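## Task

Carry the orange rolled towel over to the second basket and leave it resting on that basket's bottom, still in its rolled form. The remaining towel must stay rolled and inside its own basket.

## Robot and tools

Robot: two UR-type arms, left_arm and right_arm, each ending in a four-finger hand driven by sixteen motors (index, middle, ring, thumb). right_arm has a right hand; left_arm has a mirrored left hand. A towel pushed or set off the table fails the scene.

Frames. Scene frame: origin on the table surface halfway between the arms, +z up, +x out across the table, +y toward left_arm. Real bases sit near (-0.026, +0.428, +0.013) m for left_arm and (-0.026, -0.373, +0.013) m for right_arm, almost unrotated. Every hand pose, velocity, target and offset an arm reports or takes is in that arm's own base frame; fixed cameras and the table use the scene frame. Hand point axes (right hand): +z runs out along straight fingers, +y comes out of the palm face (which sits at y = -0.062), +x crosses the palm away from the thumb. On the left hand +x points toward the thumb instead. A rigid mast behind the wrist on the palm side can strike objects.

The 48-number row. One flat list covers both arms, every value between -1 and 1: left dx, dy, dz, rx, ry, rz; left hand's sixteen motor values; left current_limit; left speed; then the same 24 for the right arm. Motor order per hand: index_mcp, index_abd, index_pip, index_dip, middle_mcp, middle_abd, middle_pip, middle_dip, ring_mcp, ring_abd, ring_pip, ring_dip, thumb_cmc, thumb_axl, thumb_mcp, thumb_ipl.
- Pose numbers are offsets, not poses: measured from the arm's Hand target as it stood when the action or move began, along that arm's base axes. 1.0 equals 0.6 m of travel or 180 degrees of turn; rx, ry, rz form a single rotation vector turning about the Hand target's position. All six at 0 re-request the current Hand target. Sending the same offset twice moves twice. Per control step, commanded orientation is clipped to 32 degrees from the measured one.
- Motor values are absolute goal angles scaled linearly between each hinge's two stops; toward -1 generally curls (mcp, pip, dip bend toward the palm; thumb_cmc swings the thumb in front of the palm). Straight roughly at: mcp +0.75, abd 0.00, pip +0.58, dip +0.70, thumb_cmc +0.71, thumb_axl +0.68, thumb_mcp +0.23, thumb_ipl +0.17. A 0 is a real goal; to keep a hand unchanged, copy back its hand_goal, hand_current_limit and hand_speed.
- current_limit maps -1..+1 to 0..550 mA (floor 11 mA); speed gives (speed+1)/2 of 8.5 rad/s. Initial values are +0.4 and -0.6 and persist until changed.

Tools.
- execute_actions(actions, cameras): actions is a list; each action is a table of up to 15 rows at 1/30 s each, a short table repeating its final row. Rows count from the action's start pose, not from each other. Images return only for an empty list or when cameras are requested.
- move(target, speed, blend, stop_force, zero, blocking, cameras): straight-line travel of each hand point toward one row or a list of up to 15 rows, all offsets from the same starting Hand targets. speed is m/s, 0.002 to 3.6 (default 0.25), one value or one per target; turns capped at twice that in rad/s. blend in metres rounds corners in a list (0 = full stop at each). stop_force in N (3 to 120, both arms) ends an arm's path when its wrist sensor feels that much resistance; unreliable while the hand rotates; omit it when backing away from a contact. zero (default true) re-zeros the sensor first. blocking=false returns after about 0.5 s; not allowed with stop_force. Paths cap at 10 s and ignore obstacles, including the other arm.
- wait(seconds 0 to 10), stop(), zoom_image(camera, region [x0,y0,x1,y1], at most 504 px each side), zero_wrist_force(arm), read_manual (licence text only), finished_scene(scene 1 to 3), which ends the scene irreversibly.

Cameras: cam_high, cam_low, cam_roll_left, cam_roll_right, cam_left_wrist, cam_right_wrist, all 896x504.

Reading results. Hand target is the last accepted command; the hand point often rests slightly short, and the next command re-asks for it. Positions in metres, quaternions wxyz, velocities m/s and rad/s. Per motor: hand_goal, hand_measured, hand_current_ma (positive pushes toward -1) and hand_state: moving, goal, blocked (pressing short of goal) or overload. The move line reports done, off_target, moving, held or fault, plus limits=paced (command clipped) or limits=held (steps withheld). Wrist force and torque are in the end effector's axes, with a third line giving the peak since last shown. Lines MOTOR HOT, OVER-TEMPERATURE FAULT, HAND FAULT flag trouble.

Cautions. Go slowly near contacts; the arms are stiff and a target even slightly beyond a firm surface can trigger a fault. About 150 N on any part, or joint torque past 142 N m (shoulder, elbow) or 26.6 N m (wrists), halts that arm for 10 s. A motor drawing 495 mA or more for 5 s shuts down for 10 s, so grip without excess current. Stretched or loaded arms heat up; 85 °C brakes the arm for 30 to 60 s. Keep the arms and hands apart: a clearance check holds back close approaches but not fingers, and a moderate collision between arms can fail the scene. Route paths around, not next to, an arm's own base. Avoid dropping the towel, releasing it while it moves, slamming or striking fixed things; set it down gently on the basket floor.

Each tool is called as a command line: name --argument value for each argument, lists and objects as JSON in quotes; but a table of rows of numbers goes row by row, as --pt "numbers of a row", without its own name.

## Session

execute_actions --actions '[]'

Scene clock: 0.00 s.
left_arm: end_effector_position=(+0.8934, -0.3909, +0.3371) hand_goal=(+0.754, +0.000, +0.576, +0.696, +0.754, +0.000, +0.576, +0.696, +0.754, +0.000, +0.576, +0.696, +0.714, +0.678, +0.226, +0.168) hand_measured=(+0.754, +0.000, +0.576, +0.696, +0.754, +0.000, +0.576, +0.696, +0.754, +0.000, +0.576, +0.696, +0.714, +0.678, +0.226, +0.168) hand_current_ma=(+0, +0, +0, +0, +0, +0, +0, +0, +0, +0, +0, +0, +0, +0, +0, +0) hand_state=(goal, goal, goal, goal, goal, goal, goal, goal, goal, goal, goal, goal, goal, goal, goal, goal) hand_current_limit=0.40 hand_speed=-0.60 end_effector_quat_wxyz=(+0.375, +0.642, +0.604, -0.286) | right_arm: end_effector_position=(+0.5029, -0.6155, +0.2585) hand_goal=(+0.754, +0.000, +0.576, +0.696, +0.754, +0.000, +0.576, +0.696, +0.754, +0.000, +0.576, +0.696, +0.714, +0.678, +0.226, +0.168) hand_measured=(+0.754, +0.000, +0.576, +0.696, +0.754, +0.000, +0.576, +0.696, +0.754, +0.000, +0.576, +0.696, +0.714, +0.678, +0.226, +0.168) hand_current_ma=(+0, +0, +0, +0, +0, +0, +0, +0, +0, +0, +0, +0, +0, +0, +0, +0) hand_state=(goal, goal, goal, goal, goal, goal, goal, goal, goal, goal, goal, goal, goal, goal, goal, goal) hand_current_limit=0.40 hand_speed=-0.60 end_effector_quat_wxyz=(-0.225, +0.771, +0.275, +0.529)
Joint positions: left_arm=[3.039 -2.414 -0.734 -1.267 0.62 -0.194] | right_arm=[-1.347 -0.812 0.883 -0.698 -0.617 -0.978]
Joint velocities: within noise
Joint torques (N m): no reading
Wrist force (N): no reading
Wrist torque (N m): no reading
Wrist force, peak (N): no reading
Hand target: left_arm +0.8934, -0.3909, +0.3371; +0.375, +0.642, +0.604, -0.286 | right_arm +0.5029, -0.6155, +0.2585; -0.225, +0.771, +0.275, +0.529

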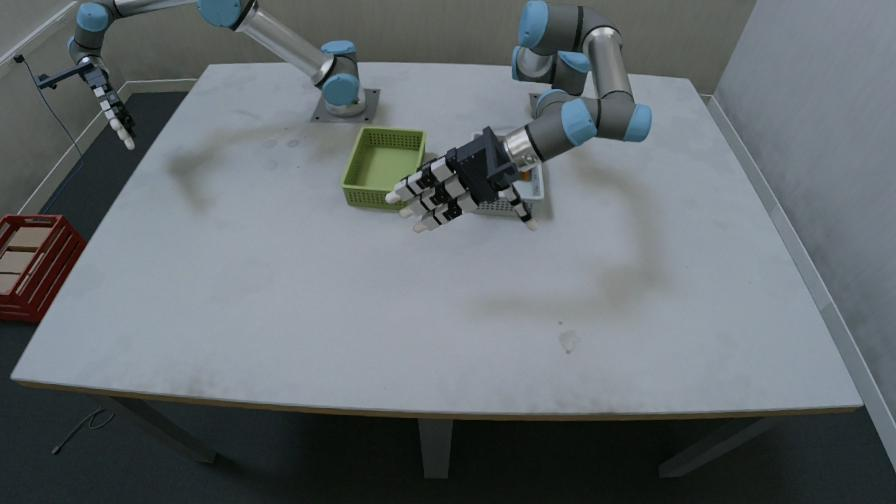

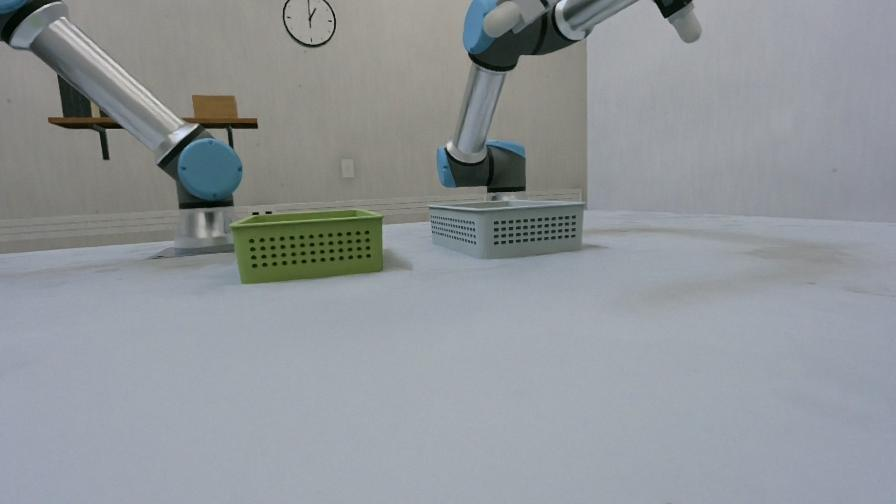

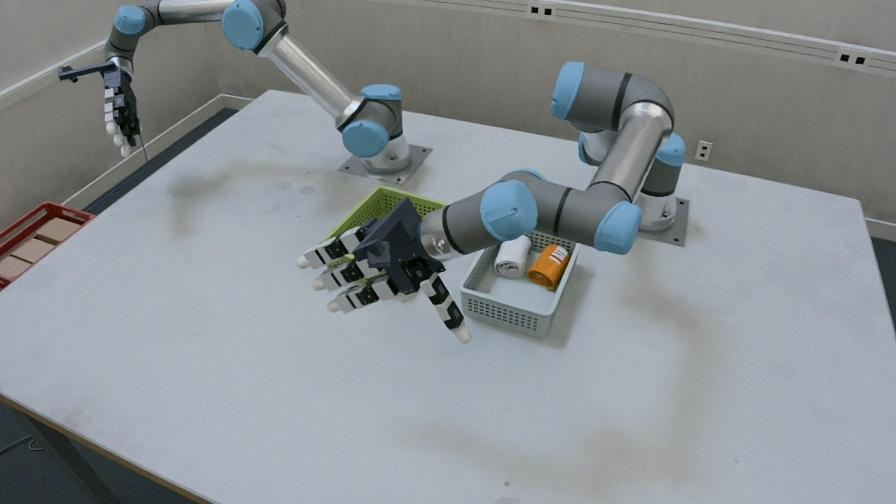

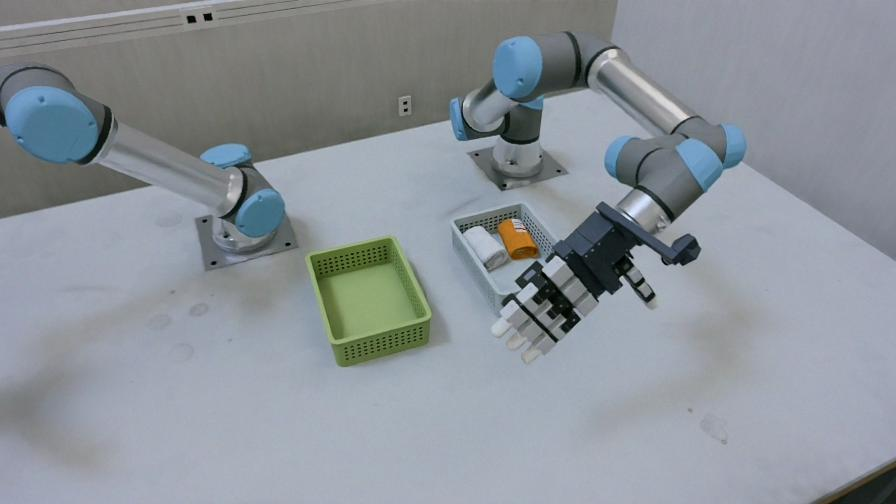

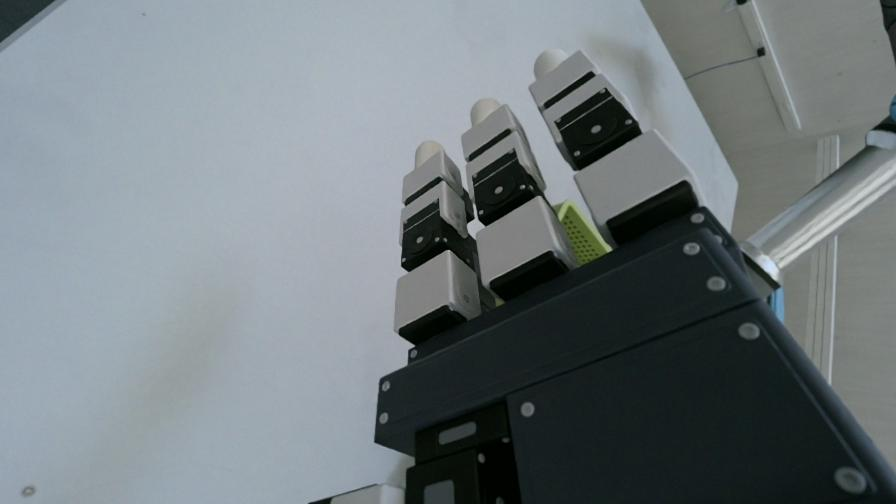

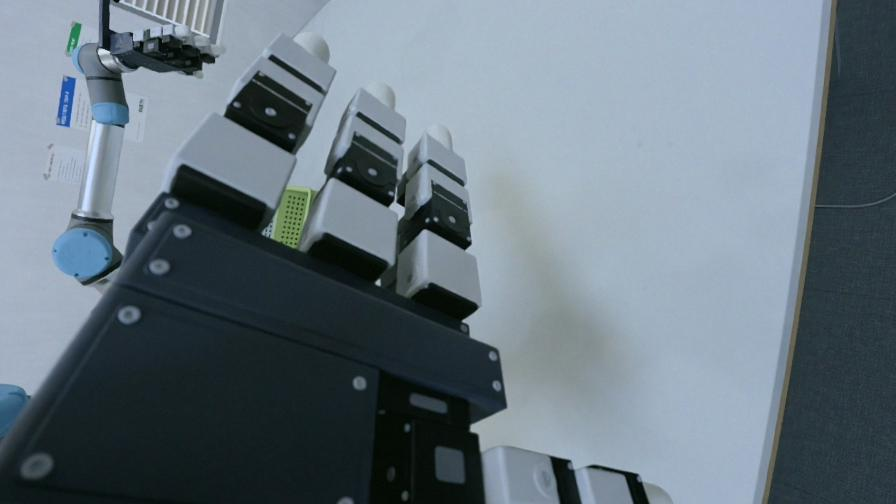

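zoom_image --camera "cam_roll_right" --region '[300, 180, 620, 380]'

zoom_image --camera "cam_roll_left" --region '[380, 180, 640, 360]'

Scaled by 1.575 from the camera's 896x504 image, which has a finer 1280x720 frame.

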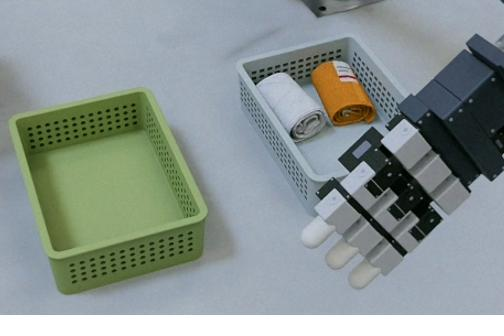

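Scaled by 1.938 from the camera's 896x504 image, which has a finer 1280x720 frame.

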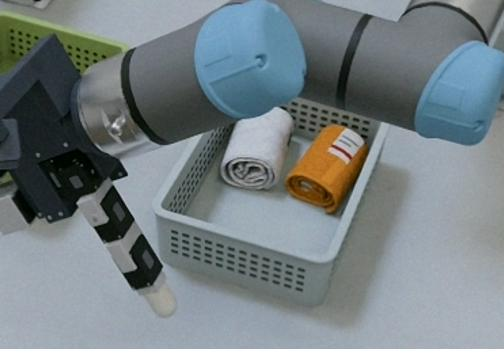

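move --target '[-0.322,0.652,0.188,-0.164,0.524,0.138,0.754,0,0.576,0.696,0.754,0,0.576,0.696,0.754,0,0.576,0.696,0.714,0.678,0.226,0.168,0.4,-0.6,0,0,0,0,0,0,0.754,0,0.576,0.696,0.754,0,0.576,0.696,0.754,0,0.576,0.696,0.714,0.678,0.226,0.168,0.4,-0.6]' --cameras '["all"]'

Scene clock: 10.77 s.
left_arm: end_effector_position=(+0.6994, -0.0002, +0.4492) hand_goal=(+0.754, +0.000, +0.576, +0.696, +0.754, +0.000, +0.576, +0.696, +0.754, +0.000, +0.576, +0.696, +0.714, +0.678, +0.226, +0.168) hand_measured=(+0.748, +0.000, +0.576, +0.696, +0.746, +0.000, +0.576, +0.696, +0.746, +0.000, +0.576, +0.696, +0.706, +0.678, +0.226, +0.168) hand_current_ma=(-17, +1, +0, +0, -18, +1, +0, +0, -20, +1, +0, +0, -17, -1, -1, -1) hand_state=(goal, goal, goal, goal, goal, goal, goal, goal, goal, goal, goal, goal, goal, goal, goal, goal) hand_current_limit=0.40 hand_speed=-0.60 end_effector_quat_wxyz=(+0.086, -0.056, +0.751, -0.652) | right_arm: end_effector_position=(+0.5029, -0.6155, +0.2585) hand_goal=(+0.754, +0.000, +0.576, +0.696, +0.754, +0.000, +0.576, +0.696, +0.754, +0.000, +0.576, +0.696, +0.714, +0.678, +0.226, +0.168) hand_measured=(+0.754, +0.002, +0.576, +0.696, +0.754, +0.002, +0.576, +0.696, +0.754, +0.002, +0.576, +0.696, +0.714, +0.678, +0.226, +0.168) hand_current_ma=(+0, +0, +0, +0, +0, +1, +0, +0, +0, +1, +0, +0, +0, +0, +0, +0) hand_state=(goal, goal, goal, goal, goal, goal, goal, goal, goal, goal, goal, goal, goal, goal, goal, goal) hand_current_limit=0.40 hand_speed=-0.60 end_effector_quat_wxyz=(-0.225, +0.771, +0.275, +0.529)
Joint positions: left_arm=[3.64 -2.477 -0.035 -3.332 0.323 -0.363] | right_arm=[-1.347 -0.812 0.883 -0.698 -0.617 -0.978]
Joint torques (N m): left_arm=[11.97 52.51 22.83 2.49 -3.35 -2.75] | right_arm=[-0.12 -57.26 -22.74 -0.46 0.8 -0.24]
Wrist force (N): left_arm=[1.7 -0.7 -1.5] | right_arm=[0.1 0.0 0.1]
Wrist torque (N m): left_arm=[0.07 -0.20 0.29] | right_arm=[-0.01 0.00 0.00]
Wrist force, peak (N): left_arm=[1.7 -1.1 -2.1] | right_arm=[0.3 0.3 0.1]
Hand target: left_arm +0.7002, +0.0003, +0.4499; +0.000, +0.001, +0.707, -0.707 | right_arm +0.5029, -0.6155, +0.2585; -0.225, +0.771, +0.275, +0.529
Off the commanded pose: left_arm 0.001 m, 14 deg | right_arm 0.000 m, 0 deg.
elbow stopped short (left arm): the move would have taken joint 3 (elbow) straighter than the controller allows.
move: off_target (left_arm)
camera_calibration:
cam_left_wrist: T_world_to_cam=[[0.747477, 0.112301, 0.654726, -0.856585], [-0.609785, 0.506973, 0.609213, 0.113622], [-0.263514, -0.854615, 0.44743, 0.106341], [0, 0, 0, 1]] pos_world=[0.737585, 0.129472, 0.444028]

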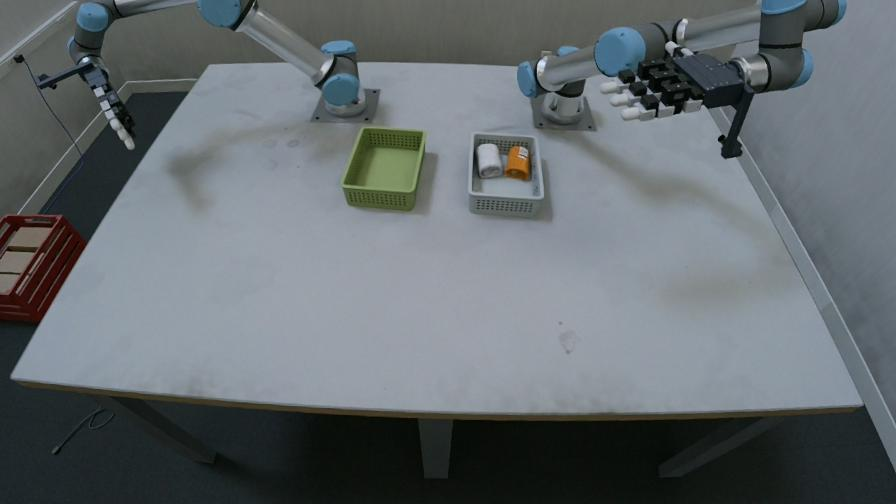

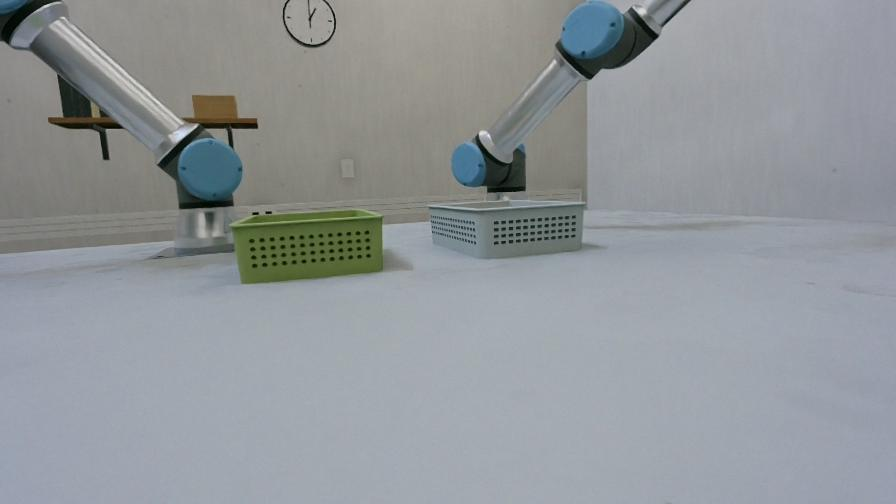

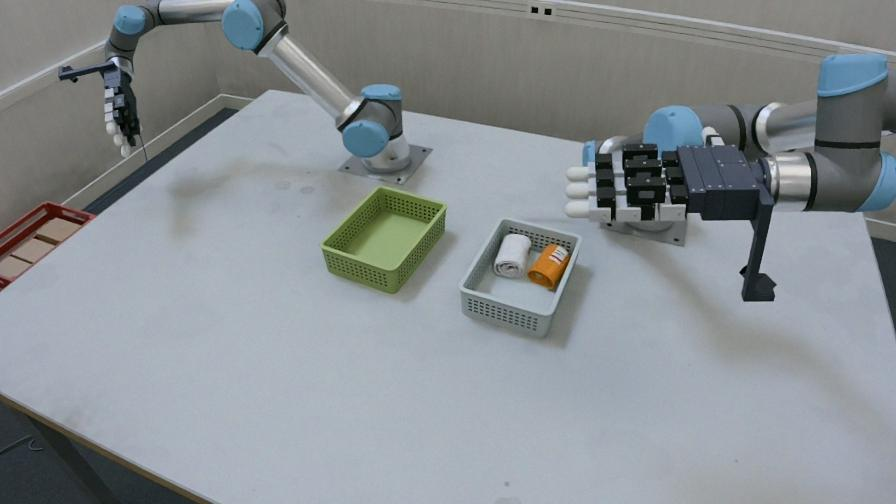

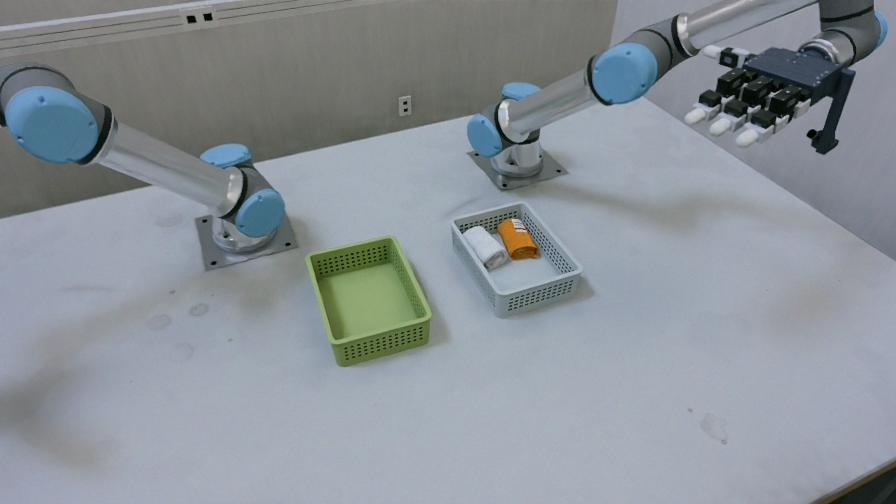

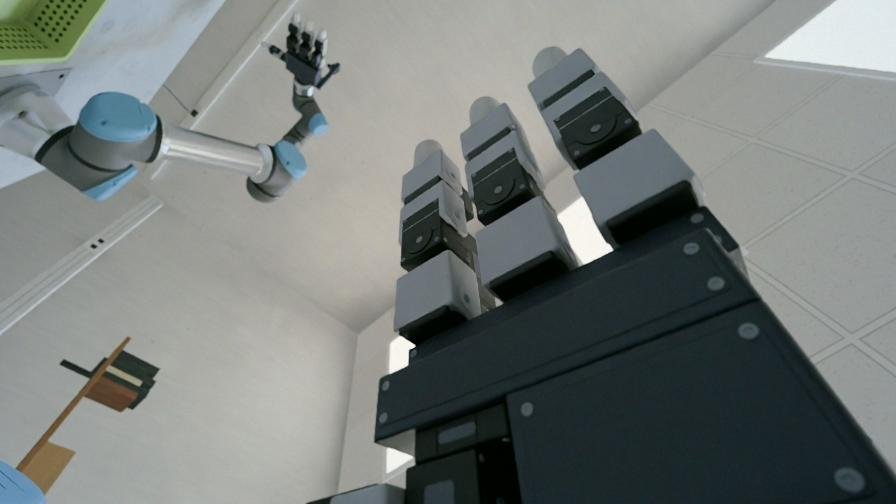

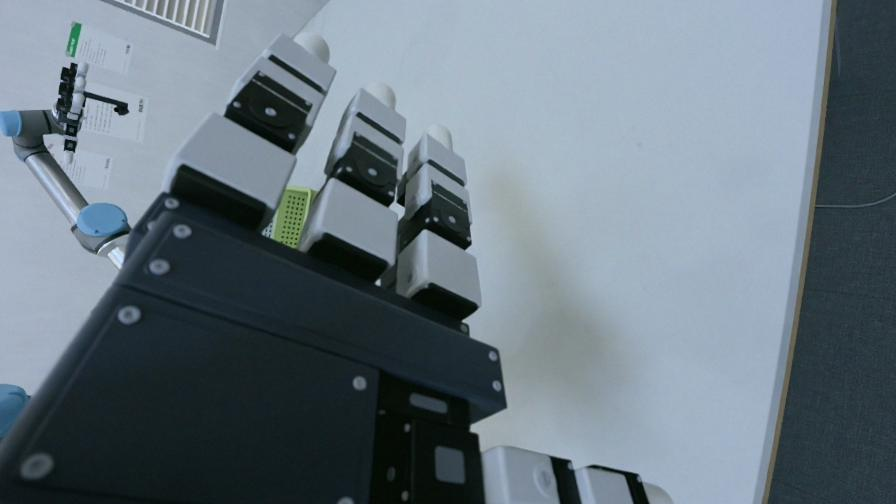

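zoom_image --camera "cam_roll_left" --region '[440, 200, 600, 350]'

zoom_image --camera "cam_roll_right" --region '[430, 190, 600, 330]'

zoom_image --camera "cam_high" --region '[440, 110, 580, 230]'

Scaled by 3.150 from the camera's 896x504 image, which has a finer 1280x720 frame.

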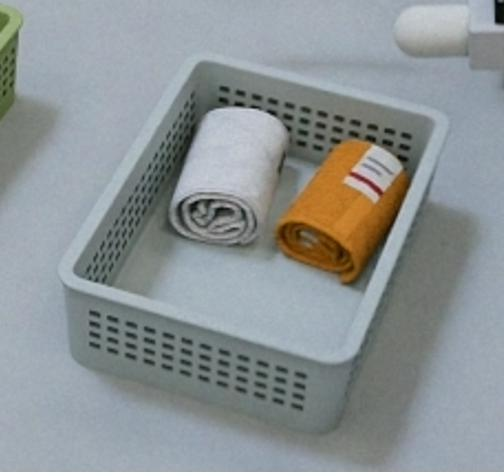

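Scaled by 2.965 from the camera's 896x504 image, which has a finer 1280x720 frame.

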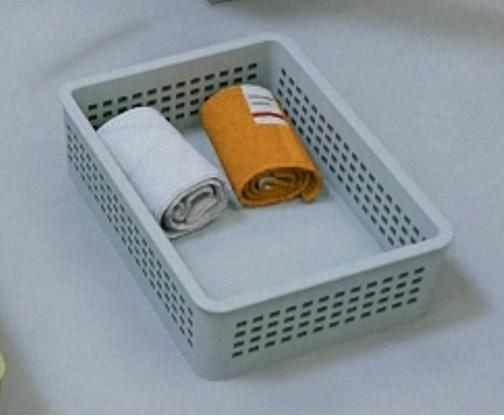

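Scaled by 3.600 from the camera's 896x504 image, which has a finer 1280x720 frame.

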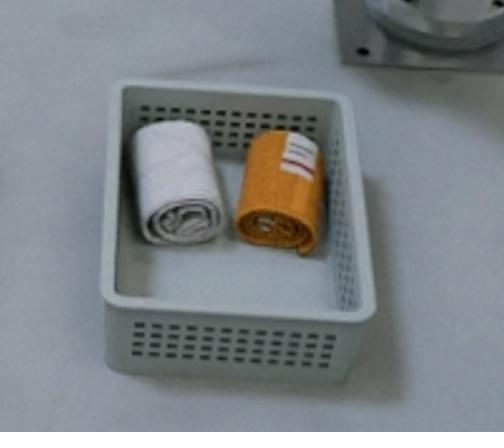

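zoom_image --camera "cam_high" --region '[500, 30, 640, 150]'

zoom_image --camera "cam_high" --region '[280, 30, 420, 150]'

zoom_image --camera "cam_roll_right" --region '[450, 60, 610, 220]'

zoom_image --camera "cam_roll_right" --region '[170, 130, 330, 290]'

zoom_image --camera "cam_roll_left" --region '[310, 70, 470, 220]'

zoom_image --camera "cam_roll_left" --region '[560, 100, 720, 260]'

Scaled by 3.600 from the camera's 896x504 image, which has a finer 1280x720 frame.

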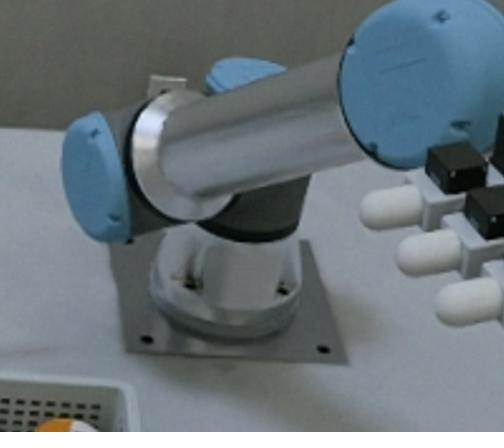

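Scaled by 3.600 from the camera's 896x504 image, which has a finer 1280x720 frame.

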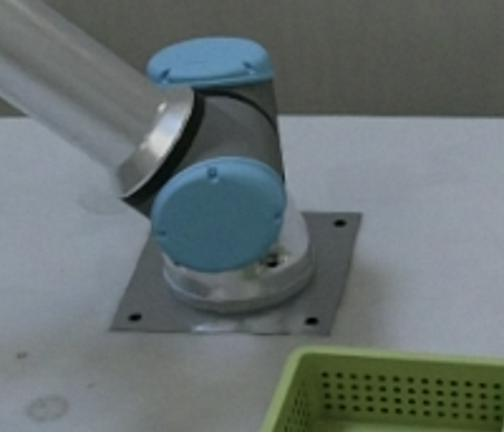

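Scaled by 3.150 from the camera's 896x504 image, which has a finer 1280x720 frame.

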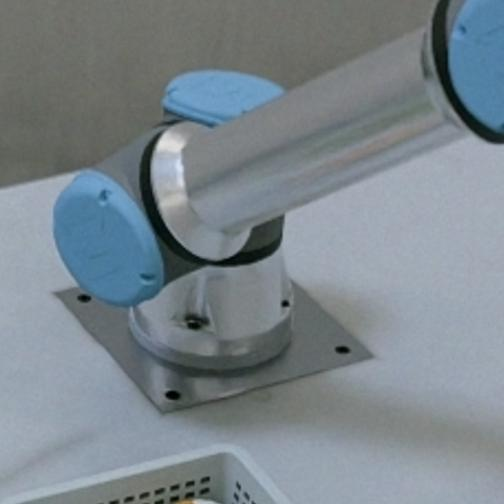

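Scaled by 3.150 from the camera's 896x504 image, which has a finer 1280x720 frame.

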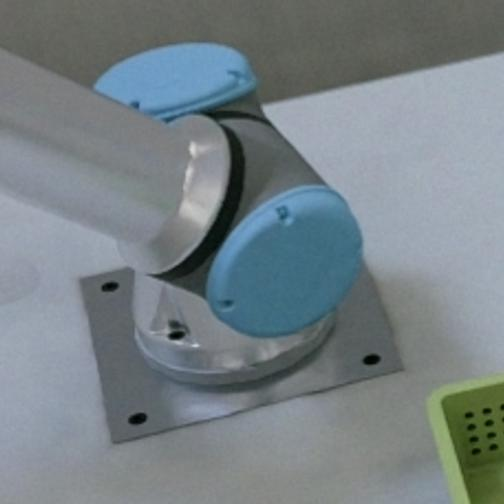

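Scaled by 3.150 from the camera's 896x504 image, which has a finer 1280x720 frame.

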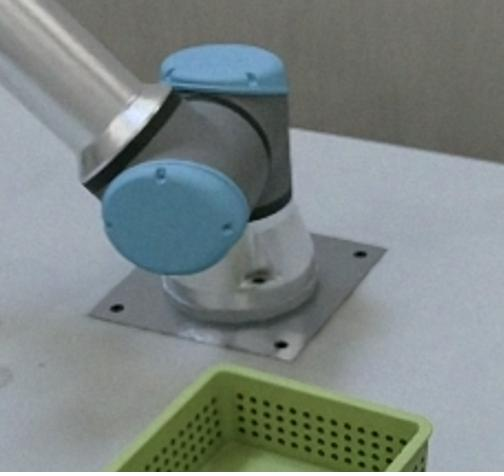

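Scaled by 3.150 from the camera's 896x504 image, which has a finer 1280x720 frame.

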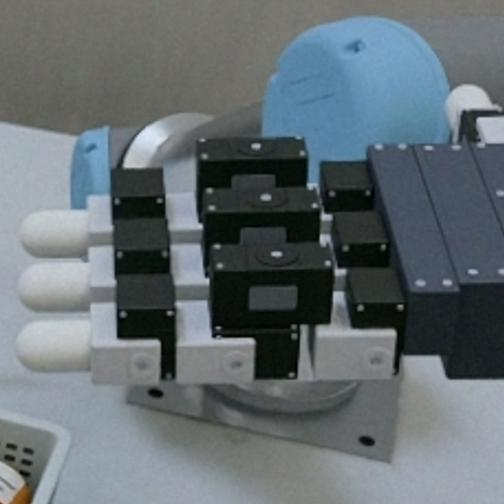

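move --target '[-0.487,-0.327,0.0,0.385,-0.385,-0.385,0.754,0,0.576,0.696,0.754,0,0.576,0.696,-0.616,0,-0.737,-0.174,0.714,0.678,0.226,0.168,0.4,-0.6,0,0,0,0,0,0,0.754,0,0.576,0.696,0.754,0,0.576,0.696,0.754,0,0.576,0.696,0.714,0.678,0.226,0.168,0.4,-0.6]' --cameras '["all"]' --speed 0.3

Scene clock: 24.97 s.
left_arm: end_effector_position=(+0.4081, -0.1958, +0.4499) hand_goal=(+0.754, +0.000, +0.576, +0.696, +0.754, +0.000, +0.576, +0.696, -0.616, +0.000, -0.736, -0.174, +0.714, +0.678, +0.226, +0.168) hand_measured=(+0.750, +0.000, +0.576, +0.696, +0.750, +0.000, +0.576, +0.696, -0.438, +0.000, -0.688, -0.168, +0.712, +0.678, +0.224, +0.168) hand_current_ma=(-11, +1, +0, +0, -11, +1, +0, +0, +385, +1, +164, +13, -6, -1, -5, -1) hand_state=(goal, goal, goal, goal, goal, goal, goal, goal, blocked, goal, blocked, goal, goal, goal, goal, goal) hand_current_limit=0.40 hand_speed=-0.60 end_effector_quat_wxyz=(+0.000, +0.708, +0.707, +0.001) | right_arm: end_effector_position=(+0.5029, -0.6155, +0.2585) hand_goal=(+0.754, +0.000, +0.576, +0.696, +0.754, +0.000, +0.576, +0.696, +0.754, +0.000, +0.576, +0.696, +0.714, +0.678, +0.226, +0.168) hand_measured=(+0.754, +0.002, +0.576, +0.696, +0.754, +0.002, +0.576, +0.696, +0.754, +0.002, +0.576, +0.696, +0.714, +0.678, +0.226, +0.168) hand_current_ma=(+0, +0, +0, +0, +0, +1, +0, +0, +0, +1, +0, +0, +0, +0, +0, +0) hand_state=(goal, goal, goal, goal, goal, goal, goal, goal, goal, goal, goal, goal, goal, goal, goal, goal) hand_current_limit=0.40 hand_speed=-0.60 end_effector_quat_wxyz=(-0.225, +0.771, +0.275, +0.529)
Joint positions: left_arm=[2.896 -1.307 -1.56 -1.845 1.572 -0.244] | right_arm=[-1.347 -0.812 0.883 -0.698 -0.617 -0.978]
Joint torques (N m): left_arm=[-10.02 14.91 15.35 4.39 3.07 -2.52] | right_arm=[-0.3 -57.83 -22.91 -0.46 0.76 -0.06]
Wrist force (N): left_arm=[0.3 0.4 -1.0] | right_arm=[0.3 0.1 0.0]
Wrist torque (N m): left_arm=[0.19 -0.04 0.11] | right_arm=[0.01 -0.02 0.02]
Wrist force, peak (N): left_arm=[2.0 -0.8 -1.8] | right_arm=[0.5 0.1 0.1]
Hand target: left_arm +0.4080, -0.1959, +0.4499; +0.000, +0.708, +0.706, +0.001 | right_arm +0.5029, -0.6155, +0.2585; -0.225, +0.771, +0.275, +0.529
Off the commanded pose: left_arm 0.000 m, 0 deg | right_arm 0.000 m, 0 deg.
move: done
camera_calibration:
cam_left_wrist: T_world_to_cam=[[-0.61246, -0.789193, 0.0454725, 0.0353041], [-0.54684, 0.464515, 0.696557, -0.0385905], [-0.570841, 0.401747, -0.716059, 0.756923], [0, 0, 0, 1]] pos_world=[0.432602, -0.258304, 0.567276]

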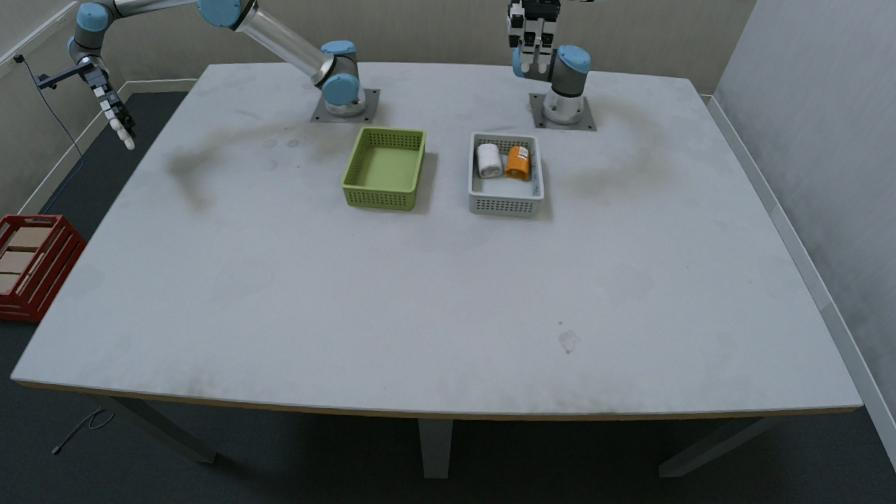

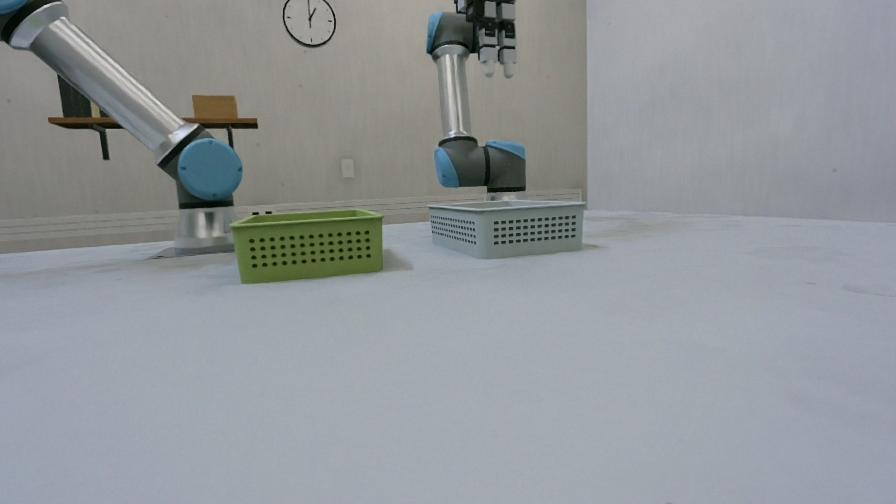

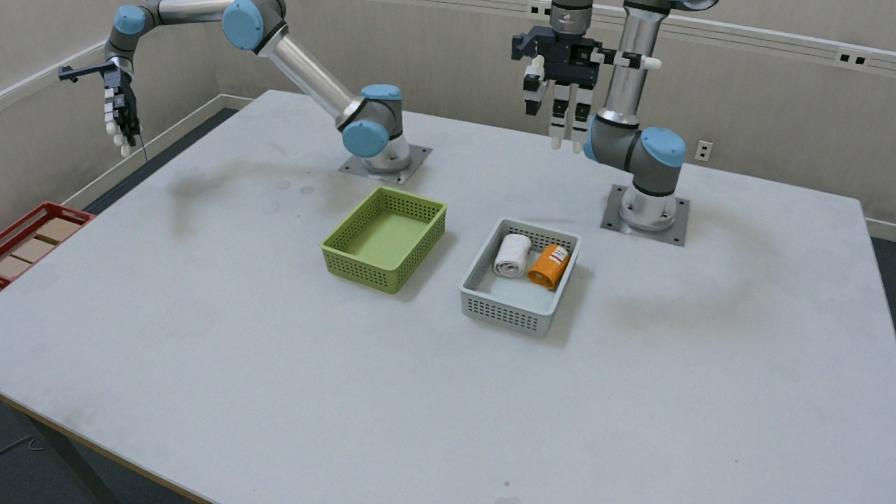

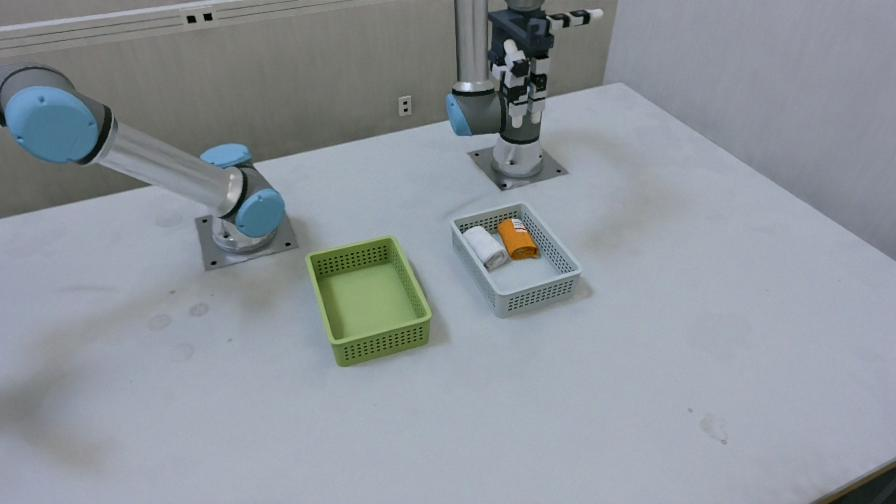

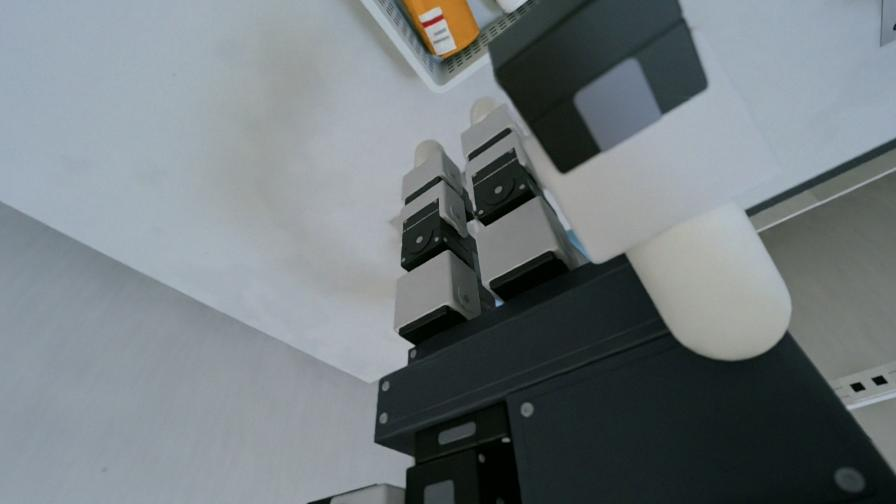

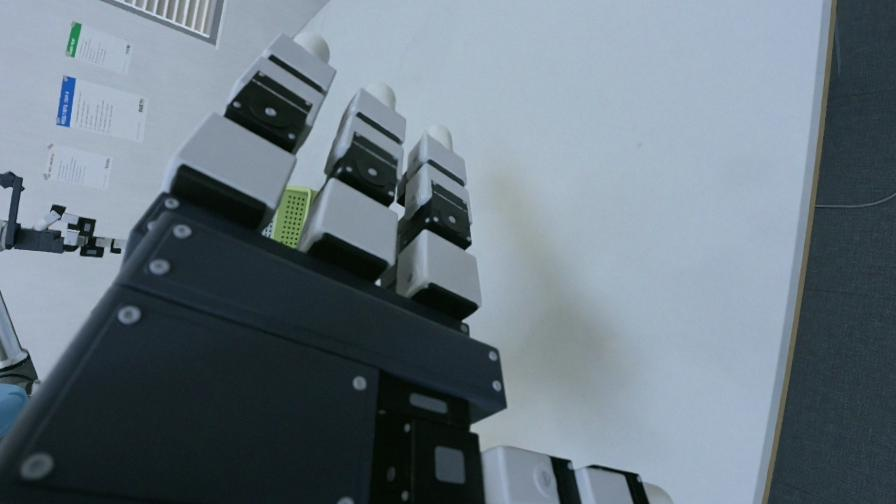

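move --target '[0,0,-0.36,0,0,0,0.754,0,0.576,0.696,0.754,0,0.576,0.696,-0.068,0,-0.3,0.26,0.714,0.678,0.226,0.168,0.4,-0.6,0,0,0,0,0,0,0.754,0,0.576,0.696,0.754,0,0.576,0.696,0.754,0,0.576,0.696,0.714,0.678,0.226,0.168,0.4,-0.6]' --cameras '["cam_high","cam_roll_left","cam_roll_right","cam_low"]' --speed 0.2

zoom_image --camera "cam_roll_left" --region '[440, 160, 620, 340]'

zoom_image --camera "cam_roll_right" --region '[430, 140, 610, 320]'

zoom_image --camera "cam_high" --region '[440, 80, 580, 220]'

Scene clock: 27.50 s.
left_arm: end_effector_position=(+0.4080, -0.1958, +0.2340) hand_goal=(+0.754, +0.000, +0.576, +0.696, +0.754, +0.000, +0.576, +0.696, -0.068, +0.000, -0.300, +0.260, +0.714, +0.678, +0.226, +0.168) hand_measured=(+0.750, +0.000, +0.576, +0.696, +0.750, +0.000, +0.576, +0.696, -0.062, +0.000, -0.300, +0.258, +0.712, +0.678, +0.224, +0.168) hand_current_ma=(-10, +1, +0, +0, -11, +1, +0, +0, +16, +1, +0, -5, -6, -1, -6, -1) hand_state=(goal, goal, goal, goal, goal, goal, goal, goal, goal, goal, goal, goal, goal, goal, goal, goal) hand_current_limit=0.40 hand_speed=-0.60 end_effector_quat_wxyz=(+0.000, +0.708, +0.706, +0.001) | right_arm: end_effector_position=(+0.5029, -0.6155, +0.2585) hand_goal=(+0.754, +0.000, +0.576, +0.696, +0.754, +0.000, +0.576, +0.696, +0.754, +0.000, +0.576, +0.696, +0.714, +0.678, +0.226, +0.168) hand_measured=(+0.754, +0.002, +0.576, +0.696, +0.754, +0.002, +0.576, +0.696, +0.754, +0.002, +0.576, +0.696, +0.714, +0.678, +0.226, +0.168) hand_current_ma=(+0, +0, +0, +0, +0, +1, +0, +0, +0, +1, +0, +0, +0, +0, +0, +0) hand_state=(goal, goal, goal, goal, goal, goal, goal, goal, goal, goal, goal, goal, goal, goal, goal, goal) hand_current_limit=0.40 hand_speed=-0.60 end_effector_quat_wxyz=(-0.225, +0.771, +0.275, +0.529)
Joint positions: left_arm=[2.895 -1.309 -2.116 -1.286 1.572 -0.244] | right_arm=[-1.347 -0.812 0.883 -0.698 -0.617 -0.978]
Joint torques (N m): left_arm=[-11.51 2.6 15.16 4.51 2.71 -2.49] | right_arm=[0.04 -57.49 -22.82 -0.51 0.67 -0.02]
Wrist force (N): left_arm=[0.1 0.7 -0.9] | right_arm=[0.0 0.3 -0.1]
Wrist torque (N m): left_arm=[0.22 -0.03 0.01] | right_arm=[0.04 0.01 0.01]
Wrist force, peak (N): left_arm=[0.2 0.4 -2.0] | right_arm=[0.3 0.2 0.3]
Hand target: left_arm +0.4080, -0.1959, +0.2339; +0.000, +0.708, +0.706, +0.001 | right_arm +0.5029, -0.6155, +0.2585; -0.225, +0.771, +0.275, +0.529
Off the commanded pose: left_arm 0.000 m, 0 deg | right_arm 0.000 m, 0 deg.
move: done
Images, in order (width x height): cam_high 896x504, cam_low 896x504, cam_roll_left 896x504, cam_roll_right 896x504.

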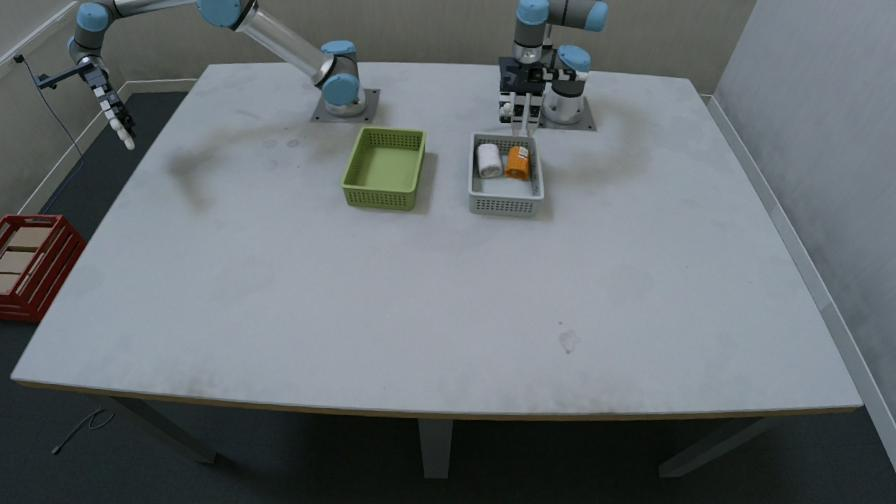

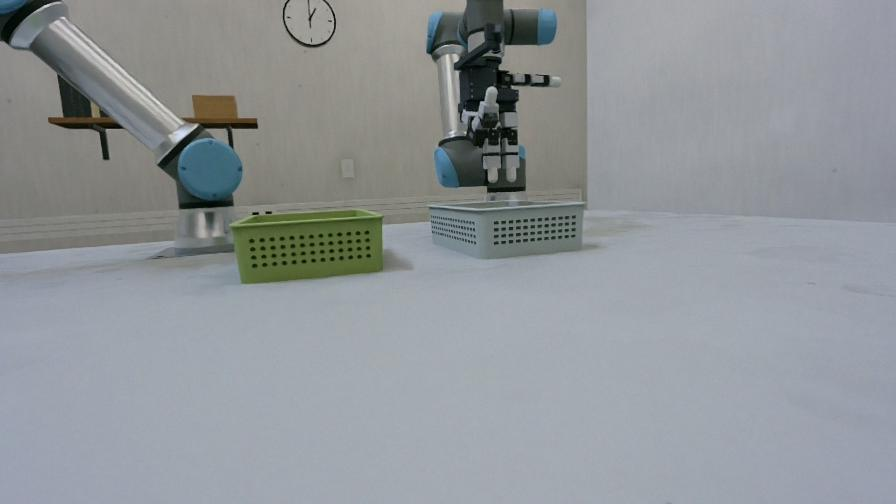

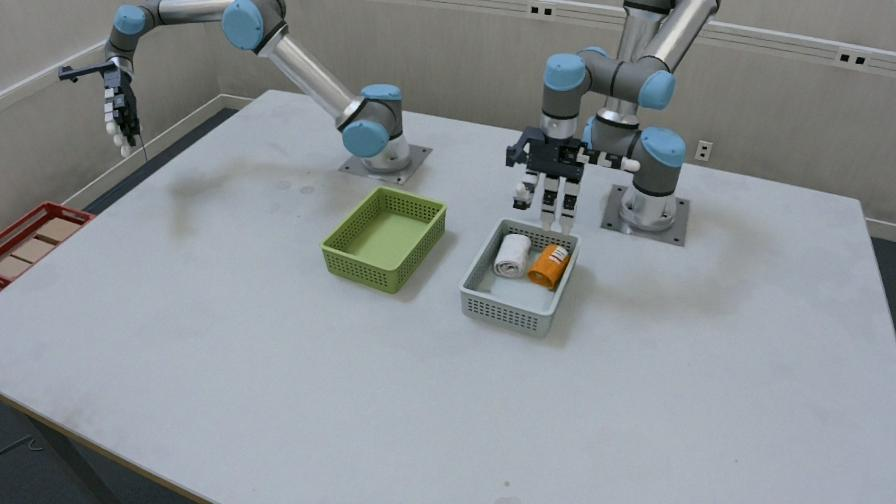

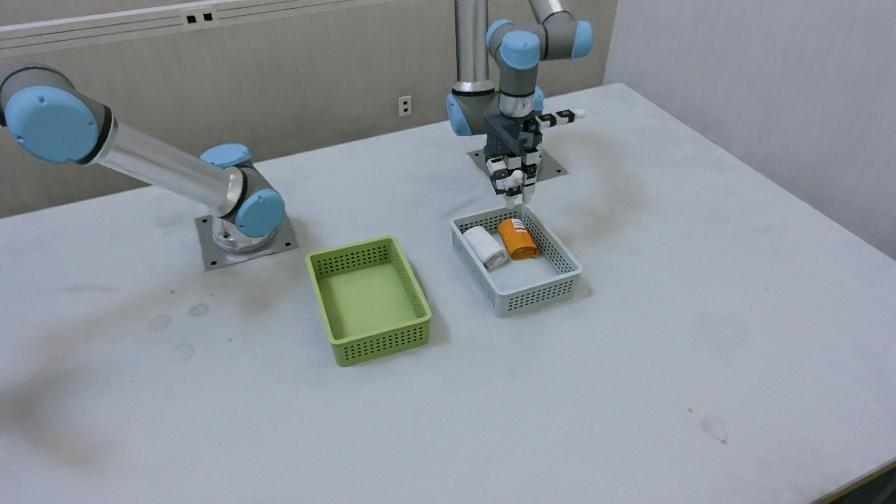

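Scaled by 2.800 from the camera's 896x504 image, which has a finer 1280x720 frame.

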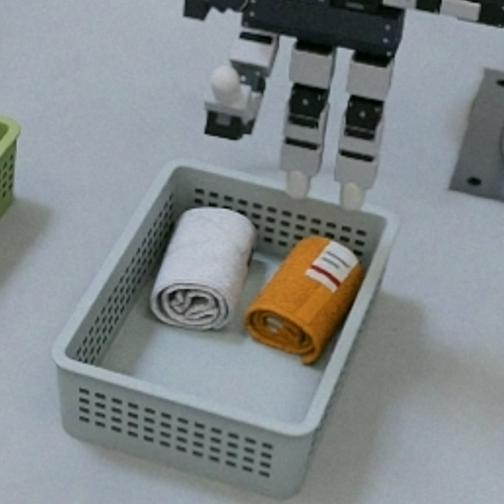

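Scaled by 2.800 from the camera's 896x504 image, which has a finer 1280x720 frame.

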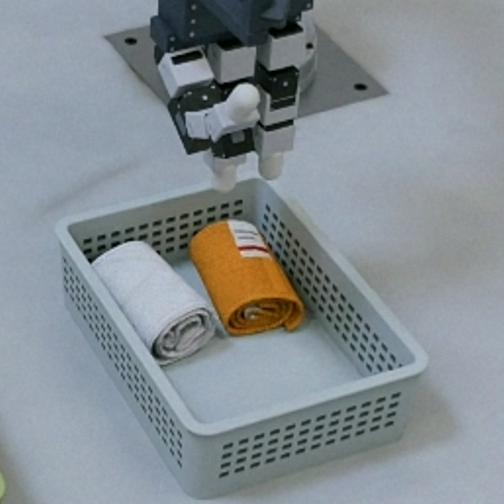

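Scaled by 3.600 from the camera's 896x504 image, which has a finer 1280x720 frame.

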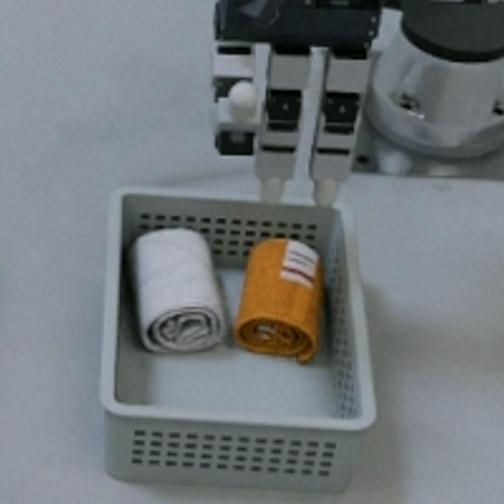

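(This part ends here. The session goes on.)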